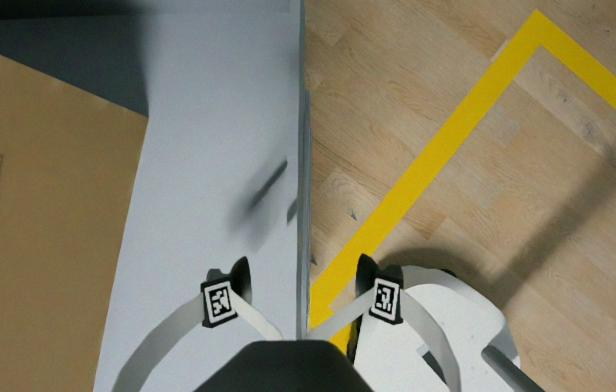

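Scene clock: 1459.17 s.
move: r2 moving
r1.base_odometry: x=-2.279 y=-0.569 heading=-2.501
r1.turned_by_wheels: +0.000
r1.turned_by_imu: +0.000
r1.base_tilt: forward=-1.5 right=+1.3
r1.lidar_m: 4.71 2.80 1.94 1.82 1.56 0.25 0.29 1.46 1.43 2.88 2.97 3.88
r1.base_status: not commanded
r1.joint_positions: lift_m=+0.124 arm_m=+0.000 wrist_yaw_rad=+3.196 wrist_pitch_rad=+0.002 wrist_roll_rad=+0.000 gripper_m=+0.056
r1.joint_status: not commanded
r1.measured_speeds: translate_m=+0.000 strafe_m=+0.000 rotate_rad=+0.000 lift_m=+0.000 arm_m=+0.000 wrist_yaw_rad=+0.000 wrist_pitch_rad=+0.000 wrist_roll_rad=+0.000
r1.motor_effort: lift_m=+19(19) arm_m=+4(4) wheel_0=+0(0) wheel_1=+0(0) wheel_2=+0(0)
r1.servo_current: wrist_yaw_rad=46(65) wrist_pitch_rad=33(46) wrist_roll_rad=59(59) gripper_m=46(46)
r1.contact_limits: strafe_m 0.6
r1.hand_pose: x=-0.1219 y=+0.0716 z=+0.3020 quat_wxyz=(-0.027, -0.001, +0.000, +1.000) (m; r1's base frame)
r1.wrist_depth_mm: - 135 - 364 290 - - / - 135 143 366 291 - - / - 135 167 370 291 - - / 110 136 204 375 294 - - / 137 - 1983 379 293 - - / 1229 1205 197 382 194 1042 1025 / - 809 768 156 296 - 809
r2.base_odometry: x=-5.889 y=-1.404 heading=+0.230
r2.turned_by_wheels: +0.000
r2.turned_by_imu: +0.000
r2.base_tilt: forward=-0.7 right=+0.1
r2.lidar_m: 0.32 0.28 1.97 2.28 2.01 1.42 1.36 1.42 1.93 2.36 2.04 0.52
r2.base_status: not commanded
r2.joint_positions: lift_m=+0.962 arm_m=+0.291 wrist_yaw_rad=+0.002 wrist_pitch_rad=+1.566 wrist_roll_rad=+0.875 gripper_m=+0.041
r2.joint_status: gripper_m moving
r2.measured_speeds: translate_m=+0.000 strafe_m=+0.000 rotate_rad=+0.000 lift_m=+0.000 arm_m=+0.000 wrist_yaw_rad=+0.000 wrist_pitch_rad=+0.000 wrist_roll_rad=+0.000
r2.motor_effort: lift_m=+17(17) arm_m=-4(4) wheel_0=+1(2) wheel_1=-2(2) wheel_2=+7(7)
r2.servo_current: wrist_yaw_rad=46(59) wrist_pitch_rad=39(46) wrist_roll_rad=39(52) gripper_m=150(150)
r2.contact_limits: lift_m 0.2; translate_m 0.6
r2.hand_pose: x=+0.4634 y=-0.0874 z=+0.8519 quat_wxyz=(+0.642, +0.300, +0.639, -0.298) (m; r2's base frame)
r2.wrist_depth_mm: 287 286 283 1098 1098 1078 1060 / 191 285 286 1098 1078 1060 1098 / 188 266 286 1098 1078 1078 1042 / 191 287 286 1060 1078 1098 1098 / 206 287 287 287 1078 1078 1060 / 218 290 199 213 193 878 1078 / 228 289 289 112 878 866 1078
pictures: none
No camera images: "cameras" was empty.

Scene clock: 1460.30 s.
earlier move: r2 done
r1.base_odometry: x=-2.279 y=-0.569 heading=-2.501
r1.turned_by_wheels: +0.000
r1.turned_by_imu: +0.000
r1.base_tilt: forward=-1.5 right=+1.3
r1.lidar_m: 4.72 2.78 1.96 1.81 1.59 0.25 0.31 1.45 1.41 2.89 2.95 3.90
r1.base_status: not commanded
r1.joint_positions: lift_m=+0.124 arm_m=+0.000 wrist_yaw_rad=+3.196 wrist_pitch_rad=+0.002 wrist_roll_rad=+0.000 gripper_m=+0.056
r1.joint_status: not commanded
r1.measured_speeds: translate_m=+0.000 strafe_m=+0.000 rotate_rad=+0.000 lift_m=+0.000 arm_m=+0.000 wrist_yaw_rad=+0.000 wrist_pitch_rad=+0.000 wrist_roll_rad=+0.000
r1.motor_effort: lift_m=+19(19) arm_m=+4(4) wheel_0=+0(1) wheel_1=+0(0) wheel_2=+0(0)
r1.servo_current: wrist_yaw_rad=52(72) wrist_pitch_rad=46(52) wrist_roll_rad=59(65) gripper_m=39(46)
r1.contact_limits: strafe_m 0.6
r1.hand_pose: x=-0.1219 y=+0.0716 z=+0.3020 quat_wxyz=(-0.027, -0.001, +0.000, +1.000) (m; r1's base frame)
r1.wrist_depth_mm: - 135 - 364 290 - - / - 135 143 366 291 - - / - 135 167 370 290 - - / 110 135 204 375 294 - - / 137 - 1983 379 294 - - / 1229 1229 196 382 194 1060 1025 / - 809 768 156 296 - 809
r2.base_odometry: x=-5.889 y=-1.404 heading=+0.230
r2.turned_by_wheels: +0.000
r2.turned_by_imu: +0.000
r2.base_tilt: forward=-0.7 right=+0.1
r2.lidar_m: 0.32 0.28 1.94 2.29 2.00 1.44 1.38 1.43 1.97 2.34 2.02 0.49
r2.base_status: not commanded
r2.joint_positions: lift_m=+0.962 arm_m=+0.291 wrist_yaw_rad=+0.002 wrist_pitch_rad=+1.566 wrist_roll_rad=+0.875 gripper_m=-0.033
r2.joint_status: all done
r2.measured_speeds: translate_m=+0.000 strafe_m=+0.000 rotate_rad=+0.000 lift_m=+0.000 arm_m=+0.000 wrist_yaw_rad=+0.000 wrist_pitch_rad=+0.000 wrist_roll_rad=+0.000
r2.motor_effort: lift_m=+17(17) arm_m=-4(4) wheel_0=+2(2) wheel_1=-2(2) wheel_2=+7(7)
r2.servo_current: wrist_yaw_rad=39(59) wrist_pitch_rad=39(46) wrist_roll_rad=59(65) gripper_m=137(228)
r2.contact_limits: lift_m 0.2; translate_m 0.6
r2.hand_pose: x=+0.4634 y=-0.0874 z=+0.8519 quat_wxyz=(+0.642, +0.300, +0.639, -0.298) (m; r2's base frame)
r2.wrist_depth_mm: 286 285 282 281 1078 1078 1060 / 180 285 282 1098 1078 1060 1060 / 185 265 283 1060 1078 1060 1042 / 187 286 285 1098 1060 1098 1060 / 205 286 285 286 1078 1098 1078 / 212 289 183 200 182 878 1078 / 223 276 287 112 - - 1060
wait: 1.13 of 3 s (r2 has come to rest)
pictures: none
No camera images: "cameras" was empty.

Emit:
move(
  r2={"base":{"translate_m":-0.37,"strafe_m":-0.14},"pace":"slow","contact_limits":{"translate_m":0.6}},
  blocking=false,
  cameras=[],
)

Emit:
wait(
  seconds=9,
  cameras=["r2_wrist_camera"],
)

Scene clock: 1479.13 s.
move: r2 moving
r1.base_odometry: x=-2.279 y=-0.569 heading=-2.501
r1.turned_by_wheels: +0.000
r1.turned_by_imu: +0.000
r1.base_tilt: forward=-1.6 right=+1.3
r1.lidar_m: 4.71 2.75 1.94 1.83 1.55 0.25 0.27 1.45 1.48 2.88 2.98 3.87
r1.base_status: not commanded
r1.joint_positions: lift_m=+0.124 arm_m=+0.000 wrist_yaw_rad=+3.196 wrist_pitch_rad=+0.002 wrist_roll_rad=+0.000 gripper_m=+0.056
r1.joint_status: not commanded
r1.measured_speeds: translate_m=+0.000 strafe_m=+0.000 rotate_rad=+0.000 lift_m=+0.000 arm_m=+0.000 wrist_yaw_rad=+0.000 wrist_pitch_rad=+0.000 wrist_roll_rad=+0.000
r1.motor_effort: lift_m=+19(19) arm_m=+4(4) wheel_0=+0(1) wheel_1=+0(0) wheel_2=+0(0)
r1.servo_current: wrist_yaw_rad=39(65) wrist_pitch_rad=46(46) wrist_roll_rad=39(52) gripper_m=52(52)
r1.contact_limits: strafe_m 0.6
r1.hand_pose: x=-0.1219 y=+0.0716 z=+0.3020 quat_wxyz=(-0.027, -0.001, +0.000, +1.000) (m; r1's base frame)
r1.wrist_depth_mm: - 135 - 364 291 - - / - 135 143 366 291 - - / - 135 167 368 293 - - / 110 135 205 375 294 - - / 137 - 1983 377 294 - - / 1229 1229 196 384 194 1060 1008 / - 809 759 156 294 - 809
r2.base_odometry: x=-5.900 y=-1.411 heading=+0.231
r2.turned_by_wheels: +0.001
r2.turned_by_imu: +0.001
r2.base_tilt: forward=-0.7 right=+0.0
r2.lidar_m: 0.30 0.29 1.96 2.28 1.99 1.43 1.34 1.42 1.92 2.37 2.02 0.51
r2.base_status: translate_m moving; strafe_m moving
r2.joint_positions: lift_m=+0.962 arm_m=+0.291 wrist_yaw_rad=+0.002 wrist_pitch_rad=+1.566 wrist_roll_rad=+0.875 gripper_m=-0.033
r2.joint_status: not commanded
r2.measured_speeds: translate_m=-0.048 strafe_m=-0.019 rotate_rad=+0.005 lift_m=+0.000 arm_m=+0.000 wrist_yaw_rad=+0.000 wrist_pitch_rad=+0.000 wrist_roll_rad=+0.000
r2.motor_effort: lift_m=+17(17) arm_m=-4(4) wheel_0=+0(6) wheel_1=-9(9) wheel_2=+15(15)
r2.servo_current: wrist_yaw_rad=52(52) wrist_pitch_rad=39(52) wrist_roll_rad=46(59) gripper_m=130(137)
r2.contact_limits: lift_m 0.2; translate_m 0.6
r2.hand_pose: x=+0.4634 y=-0.0874 z=+0.8519 quat_wxyz=(+0.642, +0.300, +0.639, -0.298) (m; r2's base frame)
r2.wrist_depth_mm: 289 287 285 1060 1078 1078 1060 / 186 289 285 1118 1078 1060 1060 / 187 267 285 1098 1078 1078 1098 / 195 289 285 1098 1098 1078 1060 / 209 287 287 286 1098 1060 1060 / 220 289 182 189 181 878 1078 / 230 279 289 112 148 - 1078
pictures: none
No camera images: "cameras" was empty.

Scene clock: 1483.80 s.
earlier move: r2 done
r1.base_odometry: x=-2.279 y=-0.569 heading=-2.501
r1.turned_by_wheels: +0.000
r1.turned_by_imu: +0.000
r1.base_tilt: forward=-1.6 right=+1.3
r1.lidar_m: 4.74 2.76 1.94 1.82 1.62 0.25 0.27 1.43 1.42 2.86 2.94 3.89
r1.base_status: not commanded
r1.joint_positions: lift_m=+0.124 arm_m=+0.000 wrist_yaw_rad=+3.196 wrist_pitch_rad=+0.002 wrist_roll_rad=+0.000 gripper_m=+0.056
r1.joint_status: not commanded
r1.measured_speeds: translate_m=+0.000 strafe_m=+0.000 rotate_rad=+0.000 lift_m=+0.000 arm_m=+0.000 wrist_yaw_rad=+0.000 wrist_pitch_rad=+0.000 wrist_roll_rad=+0.000
r1.motor_effort: lift_m=+19(19) arm_m=+4(4) wheel_0=+0(1) wheel_1=+0(1) wheel_2=+0(0)
r1.servo_current: wrist_yaw_rad=52(78) wrist_pitch_rad=39(52) wrist_roll_rad=46(72) gripper_m=46(52)
r1.contact_limits: strafe_m 0.6
r1.hand_pose: x=-0.1219 y=+0.0716 z=+0.3020 quat_wxyz=(-0.027, -0.001, +0.000, +1.000) (m; r1's base frame)
r1.wrist_depth_mm: - 135 - 362 290 - - / - 135 143 366 290 - - / - 135 167 370 291 - - / 110 136 213 375 294 - - / 137 - - 377 294 - - / 1205 1229 197 382 195 1060 1025 / - 798 759 156 296 - 809
r2.base_odometry: x=-6.217 y=-1.625 heading=+0.231
r2.turned_by_wheels: +0.000
r2.turned_by_imu: +0.004
r2.base_tilt: forward=-0.7 right=+0.1
r2.lidar_m: 0.25 0.25 0.65 2.43 1.46 1.06 0.99 1.05 1.44 2.20 2.35 0.64
r2.base_status: done
r2.joint_positions: lift_m=+0.962 arm_m=+0.291 wrist_yaw_rad=+0.002 wrist_pitch_rad=+1.568 wrist_roll_rad=+0.873 gripper_m=-0.033
r2.joint_status: not commanded
r2.measured_speeds: translate_m=+0.000 strafe_m=+0.000 rotate_rad=+0.000 lift_m=+0.000 arm_m=+0.000 wrist_yaw_rad=+0.000 wrist_pitch_rad=+0.000 wrist_roll_rad=+0.000
r2.motor_effort: lift_m=+17(17) arm_m=-4(4) wheel_0=+3(10) wheel_1=-3(9) wheel_2=+9(18)
r2.servo_current: wrist_yaw_rad=39(59) wrist_pitch_rad=39(52) wrist_roll_rad=46(59) gripper_m=124(137)
r2.contact_limits: lift_m 0.2; translate_m 0.6
r2.hand_pose: x=+0.4629 y=-0.0874 z=+0.8519 quat_wxyz=(+0.642, +0.299, +0.640, -0.298) (m; r2's base frame)
r2.wrist_depth_mm: 231 243 1078 1078 1078 1060 1060 / 258 281 282 1078 1078 1078 1078 / 285 283 282 1098 1078 1060 1060 / 246 283 285 1098 1078 1060 1078 / 212 286 285 866 1098 1098 1060 / 207 286 186 202 181 1098 1078 / 197 232 289 112 891 878 1078
wait: 4.67 of 9 s (r2 has come to rest)
pictures: r2_wrist_camera
Images, in order (width x height): r2_wrist_camera 616x392.

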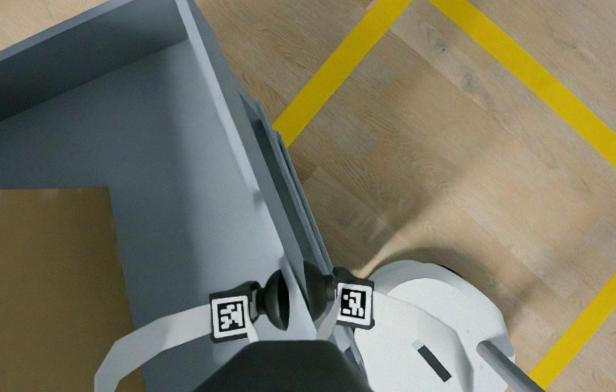

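Emit:
move(
  r2={"joints":{"gripper_m":0.06,"wrist_roll_rad":0.489},"speeds":{"wrist_roll_rad":0.6}},
  blocking=false,
  cameras=[],
)

Emit:
wait(
  seconds=3,
  cameras=[],
)

Emit:
move(
  r2={"joints":{"gripper_m":-0.035}},
  blocking=false,
  cameras=[],
)

Emit:
wait(
  seconds=3,
  cameras=[],
)

Emit:
move(
  r2={"base":{"translate_m":-0.30,"strafe_m":-0.20},"joints":{"wrist_roll_rad":0.78},"speeds":{"wrist_roll_rad":0.08},"pace":"slow","contact_limits":{"translate_m":0.6}},
  blocking=false,
  cameras=[],
)

Emit:
wait(
  seconds=9,
  cameras=["r2_wrist_camera"],
)

Scene clock: 1522.13 s.
move: r2 moving
r1.base_odometry: x=-2.279 y=-0.569 heading=-2.501
r1.turned_by_wheels: +0.000
r1.turned_by_imu: +0.000
r1.base_tilt: forward=-1.6 right=+1.3
r1.lidar_m: 4.69 2.79 1.91 1.82 1.60 0.25 0.27 1.45 1.45 2.90 2.96 3.88
r1.base_status: not commanded
r1.joint_positions: lift_m=+0.124 arm_m=+0.000 wrist_yaw_rad=+3.196 wrist_pitch_rad=+0.002 wrist_roll_rad=+0.000 gripper_m=+0.056
r1.joint_status: not commanded
r1.measured_speeds: translate_m=+0.000 strafe_m=+0.000 rotate_rad=+0.000 lift_m=+0.000 arm_m=+0.000 wrist_yaw_rad=+0.000 wrist_pitch_rad=+0.000 wrist_roll_rad=+0.000
r1.motor_effort: lift_m=+19(19) arm_m=+4(4) wheel_0=+0(1) wheel_1=+0(0) wheel_2=+0(0)
r1.servo_current: wrist_yaw_rad=65(65) wrist_pitch_rad=39(46) wrist_roll_rad=65(65) gripper_m=39(46)
r1.contact_limits: strafe_m 0.6
r1.hand_pose: x=-0.1219 y=+0.0716 z=+0.3020 quat_wxyz=(-0.027, -0.001, +0.000, +1.000) (m; r1's base frame)
r1.wrist_depth_mm: - 135 - 364 290 - - / - 135 143 366 290 - - / - 135 167 370 291 - - / 110 136 213 373 293 - - / 137 - - 377 293 - - / 1205 1229 196 382 194 1078 1025 / - 809 750 156 296 - 809
r2.base_odometry: x=-6.217 y=-1.625 heading=+0.231
r2.turned_by_wheels: +0.000
r2.turned_by_imu: +0.000
r2.base_tilt: forward=-0.7 right=+0.0
r2.lidar_m: 0.25 0.26 0.64 2.43 1.45 1.06 0.99 1.05 1.43 2.21 2.34 0.61
r2.base_status: not commanded
r2.joint_positions: lift_m=+0.962 arm_m=+0.291 wrist_yaw_rad=+0.002 wrist_pitch_rad=+1.568 wrist_roll_rad=+0.628 gripper_m=-0.009
r2.joint_status: wrist_roll_rad moving; gripper_m moving
r2.measured_speeds: translate_m=+0.000 strafe_m=+0.000 rotate_rad=+0.000 lift_m=+0.000 arm_m=+0.000 wrist_yaw_rad=+0.000 wrist_pitch_rad=+0.000 wrist_roll_rad=-0.596
r2.motor_effort: lift_m=+17(17) arm_m=-4(4) wheel_0=+2(3) wheel_1=-3(3) wheel_2=+8(9)
r2.servo_current: wrist_yaw_rad=39(59) wrist_pitch_rad=39(46) wrist_roll_rad=52(78) gripper_m=111(111)
r2.contact_limits: lift_m 0.2; translate_m 0.6
r2.hand_pose: x=+0.4628 y=-0.0874 z=+0.8519 quat_wxyz=(+0.674, +0.218, +0.672, -0.217) (m; r2's base frame)
r2.wrist_depth_mm: 250 277 282 1078 1060 1078 1078 / 285 286 283 1098 1060 1078 1060 / 209 286 285 1078 1078 1098 1078 / 194 287 286 1078 1098 1078 1078 / 206 287 289 286 1098 1078 1098 / 208 289 186 203 184 1098 1098 / 209 249 291 112 - 1078 1098
pictures: none
No camera images: "cameras" was empty.

Scene clock: 1523.27 s.
earlier move: r2 done
r1.base_odometry: x=-2.279 y=-0.569 heading=-2.501
r1.turned_by_wheels: +0.000
r1.turned_by_imu: +0.000
r1.base_tilt: forward=-1.6 right=+1.3
r1.lidar_m: 4.71 2.78 1.96 1.82 1.60 0.25 0.30 1.48 1.45 2.88 2.96 3.89
r1.base_status: not commanded
r1.joint_positions: lift_m=+0.124 arm_m=+0.000 wrist_yaw_rad=+3.196 wrist_pitch_rad=+0.002 wrist_roll_rad=+0.000 gripper_m=+0.056
r1.joint_status: not commanded
r1.measured_speeds: translate_m=+0.000 strafe_m=+0.000 rotate_rad=+0.000 lift_m=+0.000 arm_m=+0.000 wrist_yaw_rad=+0.000 wrist_pitch_rad=+0.000 wrist_roll_rad=+0.000
r1.motor_effort: lift_m=+19(19) arm_m=+4(4) wheel_0=+0(1) wheel_1=+0(0) wheel_2=+0(0)
r1.servo_current: wrist_yaw_rad=39(78) wrist_pitch_rad=33(52) wrist_roll_rad=46(72) gripper_m=46(46)
r1.contact_limits: strafe_m 0.6
r1.hand_pose: x=-0.1219 y=+0.0716 z=+0.3020 quat_wxyz=(-0.027, -0.001, +0.000, +1.000) (m; r1's base frame)
r1.wrist_depth_mm: - 135 - 362 291 - - / - 135 143 366 291 - - / - 135 167 370 290 - - / 110 136 213 375 294 - - / 137 - - 377 296 - - / 1229 1229 197 382 194 1060 1025 / - 809 759 156 296 - 809
r2.base_odometry: x=-6.217 y=-1.625 heading=+0.230
r2.turned_by_wheels: +0.000
r2.turned_by_imu: +0.000
r2.base_tilt: forward=-0.7 right=+0.1
r2.lidar_m: 0.25 0.25 0.62 2.43 1.46 1.06 0.99 1.04 1.45 2.18 2.34 0.61
r2.base_status: not commanded
r2.joint_positions: lift_m=+0.962 arm_m=+0.291 wrist_yaw_rad=+0.002 wrist_pitch_rad=+1.568 wrist_roll_rad=+0.491 gripper_m=+0.060
r2.joint_status: all done
r2.measured_speeds: translate_m=+0.000 strafe_m=+0.000 rotate_rad=+0.000 lift_m=+0.000 arm_m=+0.000 wrist_yaw_rad=+0.000 wrist_pitch_rad=+0.000 wrist_roll_rad=+0.000
r2.motor_effort: lift_m=+17(17) arm_m=-4(4) wheel_0=+3(3) wheel_1=-3(4) wheel_2=+6(9)
r2.servo_current: wrist_yaw_rad=46(59) wrist_pitch_rad=39(46) wrist_roll_rad=46(78) gripper_m=52(117)
r2.contact_limits: lift_m 0.2; translate_m 0.6
r2.hand_pose: x=+0.4628 y=-0.0874 z=+0.8519 quat_wxyz=(+0.687, +0.171, +0.685, -0.171) (m; r2's base frame)
r2.wrist_depth_mm: 285 286 282 1078 1078 1060 1060 / 287 285 285 1078 1098 1078 1098 / 188 274 286 283 1060 1060 1060 / 190 286 286 1078 1078 1078 1078 / 206 287 286 1098 1078 1078 1098 / 214 290 195 287 194 1060 1078 / 226 283 290 112 878 1098 1098
wait: 1.13 of 3 s (r2 has come to rest)
pictures: none
No camera images: "cameras" was empty.

Scene clock: 1523.77 s.
move: r2 moving
r1.base_odometry: x=-2.279 y=-0.569 heading=-2.501
r1.turned_by_wheels: +0.000
r1.turned_by_imu: +0.000
r1.base_tilt: forward=-1.5 right=+1.3
r1.lidar_m: 4.70 2.80 1.92 1.84 1.58 0.25 0.29 1.45 1.45 2.88 2.96 3.91
r1.base_status: not commanded
r1.joint_positions: lift_m=+0.124 arm_m=+0.000 wrist_yaw_rad=+3.196 wrist_pitch_rad=+0.002 wrist_roll_rad=+0.000 gripper_m=+0.056
r1.joint_status: not commanded
r1.measured_speeds: translate_m=+0.000 strafe_m=+0.000 rotate_rad=+0.000 lift_m=+0.000 arm_m=+0.000 wrist_yaw_rad=+0.000 wrist_pitch_rad=+0.000 wrist_roll_rad=+0.000
r1.motor_effort: lift_m=+19(19) arm_m=+4(4) wheel_0=+0(0) wheel_1=+0(0) wheel_2=+0(0)
r1.servo_current: wrist_yaw_rad=52(65) wrist_pitch_rad=39(52) wrist_roll_rad=52(65) gripper_m=39(46)
r1.contact_limits: strafe_m 0.6
r1.hand_pose: x=-0.1219 y=+0.0716 z=+0.3020 quat_wxyz=(-0.027, -0.001, +0.000, +1.000) (m; r1's base frame)
r1.wrist_depth_mm: - 135 - 364 290 - - / - 135 143 368 290 - - / - 135 167 370 290 - - / 110 136 213 375 294 - - / 137 - - 379 296 - - / 1229 1205 196 379 194 1060 1025 / - 820 759 156 296 - 809
r2.base_odometry: x=-6.217 y=-1.625 heading=+0.230
r2.turned_by_wheels: +0.000
r2.turned_by_imu: +0.000
r2.base_tilt: forward=-0.7 right=+0.1
r2.lidar_m: 0.25 0.25 0.65 2.40 1.44 1.04 1.00 1.04 1.43 2.21 2.32 0.63
r2.base_status: not commanded
r2.joint_positions: lift_m=+0.962 arm_m=+0.291 wrist_yaw_rad=+0.002 wrist_pitch_rad=+1.568 wrist_roll_rad=+0.491 gripper_m=+0.041
r2.joint_status: gripper_m moving
r2.measured_speeds: translate_m=+0.000 strafe_m=+0.000 rotate_rad=+0.000 lift_m=+0.000 arm_m=+0.000 wrist_yaw_rad=+0.000 wrist_pitch_rad=+0.000 wrist_roll_rad=+0.000
r2.motor_effort: lift_m=+17(17) arm_m=-4(4) wheel_0=+3(3) wheel_1=-3(3) wheel_2=+6(6)
r2.servo_current: wrist_yaw_rad=52(59) wrist_pitch_rad=39(46) wrist_roll_rad=46(59) gripper_m=137(137)
r2.contact_limits: lift_m 0.2; translate_m 0.6
r2.hand_pose: x=+0.4628 y=-0.0874 z=+0.8519 quat_wxyz=(+0.687, +0.171, +0.685, -0.171) (m; r2's base frame)
r2.wrist_depth_mm: 287 283 282 1078 1078 1060 1078 / 287 286 283 1098 1098 1078 1060 / 187 274 285 283 1098 1060 1078 / 190 287 287 1078 1098 1078 1098 / 207 289 287 287 1098 1078 1060 / 214 290 196 213 191 1078 1078 / 226 282 289 112 - 1098 1098
pictures: none
No camera images: "cameras" was empty.

Scene clock: 1524.90 s.
earlier move: r2 done
r1.base_odometry: x=-2.279 y=-0.569 heading=-2.501
r1.turned_by_wheels: +0.000
r1.turned_by_imu: +0.000
r1.base_tilt: forward=-1.6 right=+1.3
r1.lidar_m: 4.72 2.80 1.96 1.81 1.58 0.25 0.28 1.48 1.47 2.88 2.98 3.84
r1.base_status: not commanded
r1.joint_positions: lift_m=+0.124 arm_m=+0.000 wrist_yaw_rad=+3.196 wrist_pitch_rad=+0.002 wrist_roll_rad=+0.000 gripper_m=+0.056
r1.joint_status: not commanded
r1.measured_speeds: translate_m=+0.000 strafe_m=+0.000 rotate_rad=+0.000 lift_m=+0.000 arm_m=+0.000 wrist_yaw_rad=+0.000 wrist_pitch_rad=+0.000 wrist_roll_rad=+0.000
r1.motor_effort: lift_m=+19(19) arm_m=+4(4) wheel_0=+0(1) wheel_1=+0(0) wheel_2=+0(0)
r1.servo_current: wrist_yaw_rad=65(65) wrist_pitch_rad=39(52) wrist_roll_rad=33(72) gripper_m=39(46)
r1.contact_limits: strafe_m 0.6
r1.hand_pose: x=-0.1219 y=+0.0716 z=+0.3020 quat_wxyz=(-0.027, -0.001, +0.000, +1.000) (m; r1's base frame)
r1.wrist_depth_mm: - 135 - 362 290 - - / - 135 143 366 291 - - / - 135 167 370 291 - - / 110 136 213 373 296 - - / 137 - - 377 294 - - / 1229 1205 197 382 195 1060 1042 / - 809 759 156 294 - 809
r2.base_odometry: x=-6.217 y=-1.625 heading=+0.230
r2.turned_by_wheels: +0.000
r2.turned_by_imu: +0.000
r2.base_tilt: forward=-0.7 right=+0.1
r2.lidar_m: 0.25 0.25 0.62 2.41 1.44 1.04 1.01 1.04 1.47 2.23 2.36 0.58
r2.base_status: not commanded
r2.joint_positions: lift_m=+0.962 arm_m=+0.291 wrist_yaw_rad=+0.002 wrist_pitch_rad=+1.568 wrist_roll_rad=+0.491 gripper_m=-0.033
r2.joint_status: all done
r2.measured_speeds: translate_m=+0.000 strafe_m=+0.000 rotate_rad=+0.000 lift_m=+0.000 arm_m=+0.000 wrist_yaw_rad=+0.000 wrist_pitch_rad=+0.000 wrist_roll_rad=+0.000
r2.motor_effort: lift_m=+17(17) arm_m=-4(4) wheel_0=+3(3) wheel_1=-3(3) wheel_2=+6(6)
r2.servo_current: wrist_yaw_rad=46(59) wrist_pitch_rad=39(46) wrist_roll_rad=52(59) gripper_m=130(234)
r2.contact_limits: lift_m 0.2; translate_m 0.6
r2.hand_pose: x=+0.4628 y=-0.0874 z=+0.8519 quat_wxyz=(+0.687, +0.171, +0.685, -0.171) (m; r2's base frame)
r2.wrist_depth_mm: 285 285 281 1098 1098 1078 1060 / 286 285 283 1098 1078 1078 1060 / 184 274 285 281 1060 1060 1078 / 188 278 283 1078 1078 1078 1078 / 201 286 286 283 1078 1078 1098 / 214 287 183 200 181 1078 1078 / 221 270 286 112 - 1078 1078
wait: 1.13 of 3 s (r2 has come to rest)
pictures: none
No camera images: "cameras" was empty.

Scene clock: 1525.40 s.
move: r2 moving
r1.base_odometry: x=-2.279 y=-0.569 heading=-2.501
r1.turned_by_wheels: +0.000
r1.turned_by_imu: +0.000
r1.base_tilt: forward=-1.5 right=+1.3
r1.lidar_m: 4.70 2.76 1.95 1.84 1.59 0.25 0.30 1.42 1.43 2.88 2.96 3.91
r1.base_status: not commanded
r1.joint_positions: lift_m=+0.124 arm_m=+0.000 wrist_yaw_rad=+3.196 wrist_pitch_rad=+0.002 wrist_roll_rad=+0.000 gripper_m=+0.056
r1.joint_status: not commanded
r1.measured_speeds: translate_m=+0.000 strafe_m=+0.000 rotate_rad=+0.000 lift_m=+0.000 arm_m=+0.000 wrist_yaw_rad=+0.000 wrist_pitch_rad=+0.000 wrist_roll_rad=+0.000
r1.motor_effort: lift_m=+19(19) arm_m=+4(4) wheel_0=+0(1) wheel_1=+0(0) wheel_2=+0(0)
r1.servo_current: wrist_yaw_rad=46(65) wrist_pitch_rad=39(46) wrist_roll_rad=52(65) gripper_m=46(46)
r1.contact_limits: strafe_m 0.6
r1.hand_pose: x=-0.1219 y=+0.0716 z=+0.3020 quat_wxyz=(-0.027, -0.001, +0.000, +1.000) (m; r1's base frame)
r1.wrist_depth_mm: - 135 - 364 290 - - / - 135 143 366 291 - - / - 135 167 370 291 - - / 110 136 213 375 294 - - / 137 - - 377 294 - - / 1229 1229 197 382 194 1060 1042 / - 809 759 156 296 - 809
r2.base_odometry: x=-6.227 y=-1.635 heading=+0.232
r2.turned_by_wheels: +0.002
r2.turned_by_imu: +0.002
r2.base_tilt: forward=-0.6 right=+0.0
r2.lidar_m: 0.25 0.25 0.67 2.42 1.43 1.04 0.98 1.06 1.43 2.22 2.34 0.67
r2.base_status: translate_m moving; strafe_m moving
r2.joint_positions: lift_m=+0.962 arm_m=+0.291 wrist_yaw_rad=+0.002 wrist_pitch_rad=+1.568 wrist_roll_rad=+0.522 gripper_m=-0.033
r2.joint_status: wrist_roll_rad moving
r2.measured_speeds: translate_m=-0.045 strafe_m=-0.030 rotate_rad=+0.000 lift_m=+0.000 arm_m=+0.000 wrist_yaw_rad=+0.000 wrist_pitch_rad=-0.006 wrist_roll_rad=+0.080
r2.motor_effort: lift_m=+17(17) arm_m=-4(4) wheel_0=+9(10) wheel_1=-7(8) wheel_2=+16(16)
r2.servo_current: wrist_yaw_rad=52(59) wrist_pitch_rad=46(46) wrist_roll_rad=33(65) gripper_m=130(137)
r2.contact_limits: lift_m 0.2; translate_m 0.6
r2.hand_pose: x=+0.4630 y=-0.0874 z=+0.8519 quat_wxyz=(+0.684, +0.182, +0.682, -0.182) (m; r2's base frame)
r2.wrist_depth_mm: 289 285 283 1078 1078 1060 1042 / 290 286 285 1060 1078 1098 1060 / 189 277 285 1078 1078 1078 1078 / 193 286 285 1098 1078 1118 1060 / 207 289 287 285 1098 1098 1078 / 215 287 182 192 183 1078 1078 / 226 270 289 112 148 - 1078
pictures: none
No camera images: "cameras" was empty.

Scene clock: 1529.67 s.
earlier move: r2 done
r1.base_odometry: x=-2.279 y=-0.569 heading=-2.501
r1.turned_by_wheels: +0.000
r1.turned_by_imu: +0.000
r1.base_tilt: forward=-1.6 right=+1.3
r1.lidar_m: 4.71 2.80 1.94 1.82 1.59 0.25 0.25 1.46 1.46 2.88 2.97 3.84
r1.base_status: not commanded
r1.joint_positions: lift_m=+0.124 arm_m=+0.000 wrist_yaw_rad=+3.196 wrist_pitch_rad=+0.002 wrist_roll_rad=+0.000 gripper_m=+0.056
r1.joint_status: not commanded
r1.measured_speeds: translate_m=+0.000 strafe_m=+0.000 rotate_rad=+0.000 lift_m=+0.000 arm_m=+0.000 wrist_yaw_rad=+0.000 wrist_pitch_rad=+0.000 wrist_roll_rad=+0.000
r1.motor_effort: lift_m=+19(19) arm_m=+4(4) wheel_0=+0(1) wheel_1=+0(0) wheel_2=+0(0)
r1.servo_current: wrist_yaw_rad=33(72) wrist_pitch_rad=39(52) wrist_roll_rad=39(65) gripper_m=46(52)
r1.contact_limits: strafe_m 0.6
r1.hand_pose: x=-0.1219 y=+0.0716 z=+0.3020 quat_wxyz=(-0.027, -0.001, +0.000, +1.000) (m; r1's base frame)
r1.wrist_depth_mm: - 135 - 364 291 - - / - 135 143 366 291 - - / - 135 167 373 291 - - / 110 136 213 375 294 - - / 137 - - 379 294 - - / 1229 1205 196 384 194 1060 1025 / - 809 759 156 296 - 809
r2.base_odometry: x=-6.463 y=-1.888 heading=+0.233
r2.turned_by_wheels: +0.001
r2.turned_by_imu: +0.005
r2.base_tilt: forward=-0.7 right=+0.0
r2.lidar_m: 0.25 0.25 0.40 2.61 1.00 0.74 0.70 0.74 1.05 2.04 2.12 2.14
r2.base_status: done
r2.joint_positions: lift_m=+0.962 arm_m=+0.291 wrist_yaw_rad=+0.002 wrist_pitch_rad=+1.567 wrist_roll_rad=+0.773 gripper_m=-0.033
r2.joint_status: all done
r2.measured_speeds: translate_m=+0.000 strafe_m=+0.000 rotate_rad=+0.000 lift_m=+0.000 arm_m=+0.000 wrist_yaw_rad=+0.000 wrist_pitch_rad=+0.000 wrist_roll_rad=+0.000
r2.motor_effort: lift_m=+17(17) arm_m=-4(4) wheel_0=+15(21) wheel_1=+0(9) wheel_2=+11(19)
r2.servo_current: wrist_yaw_rad=39(65) wrist_pitch_rad=39(52) wrist_roll_rad=52(98) gripper_m=117(137)
r2.contact_limits: lift_m 0.2; translate_m 0.6
r2.hand_pose: x=+0.4631 y=-0.0874 z=+0.8519 quat_wxyz=(+0.656, +0.266, +0.654, -0.265) (m; r2's base frame)
r2.wrist_depth_mm: 1098 227 1078 1078 1078 1078 1042 / 237 283 1078 1078 1078 1060 1060 / 286 285 283 1098 1098 1078 1078 / 289 285 285 1060 1078 1098 1078 / 220 289 286 917 1078 1078 1078 / 212 278 186 198 181 1078 1078 / 200 152 289 112 - - 1078
wait: 4.27 of 9 s (r2 has come to rest)
pictures: r2_wrist_camera
Images, in order (width x height): r2_wrist_camera 616x392.

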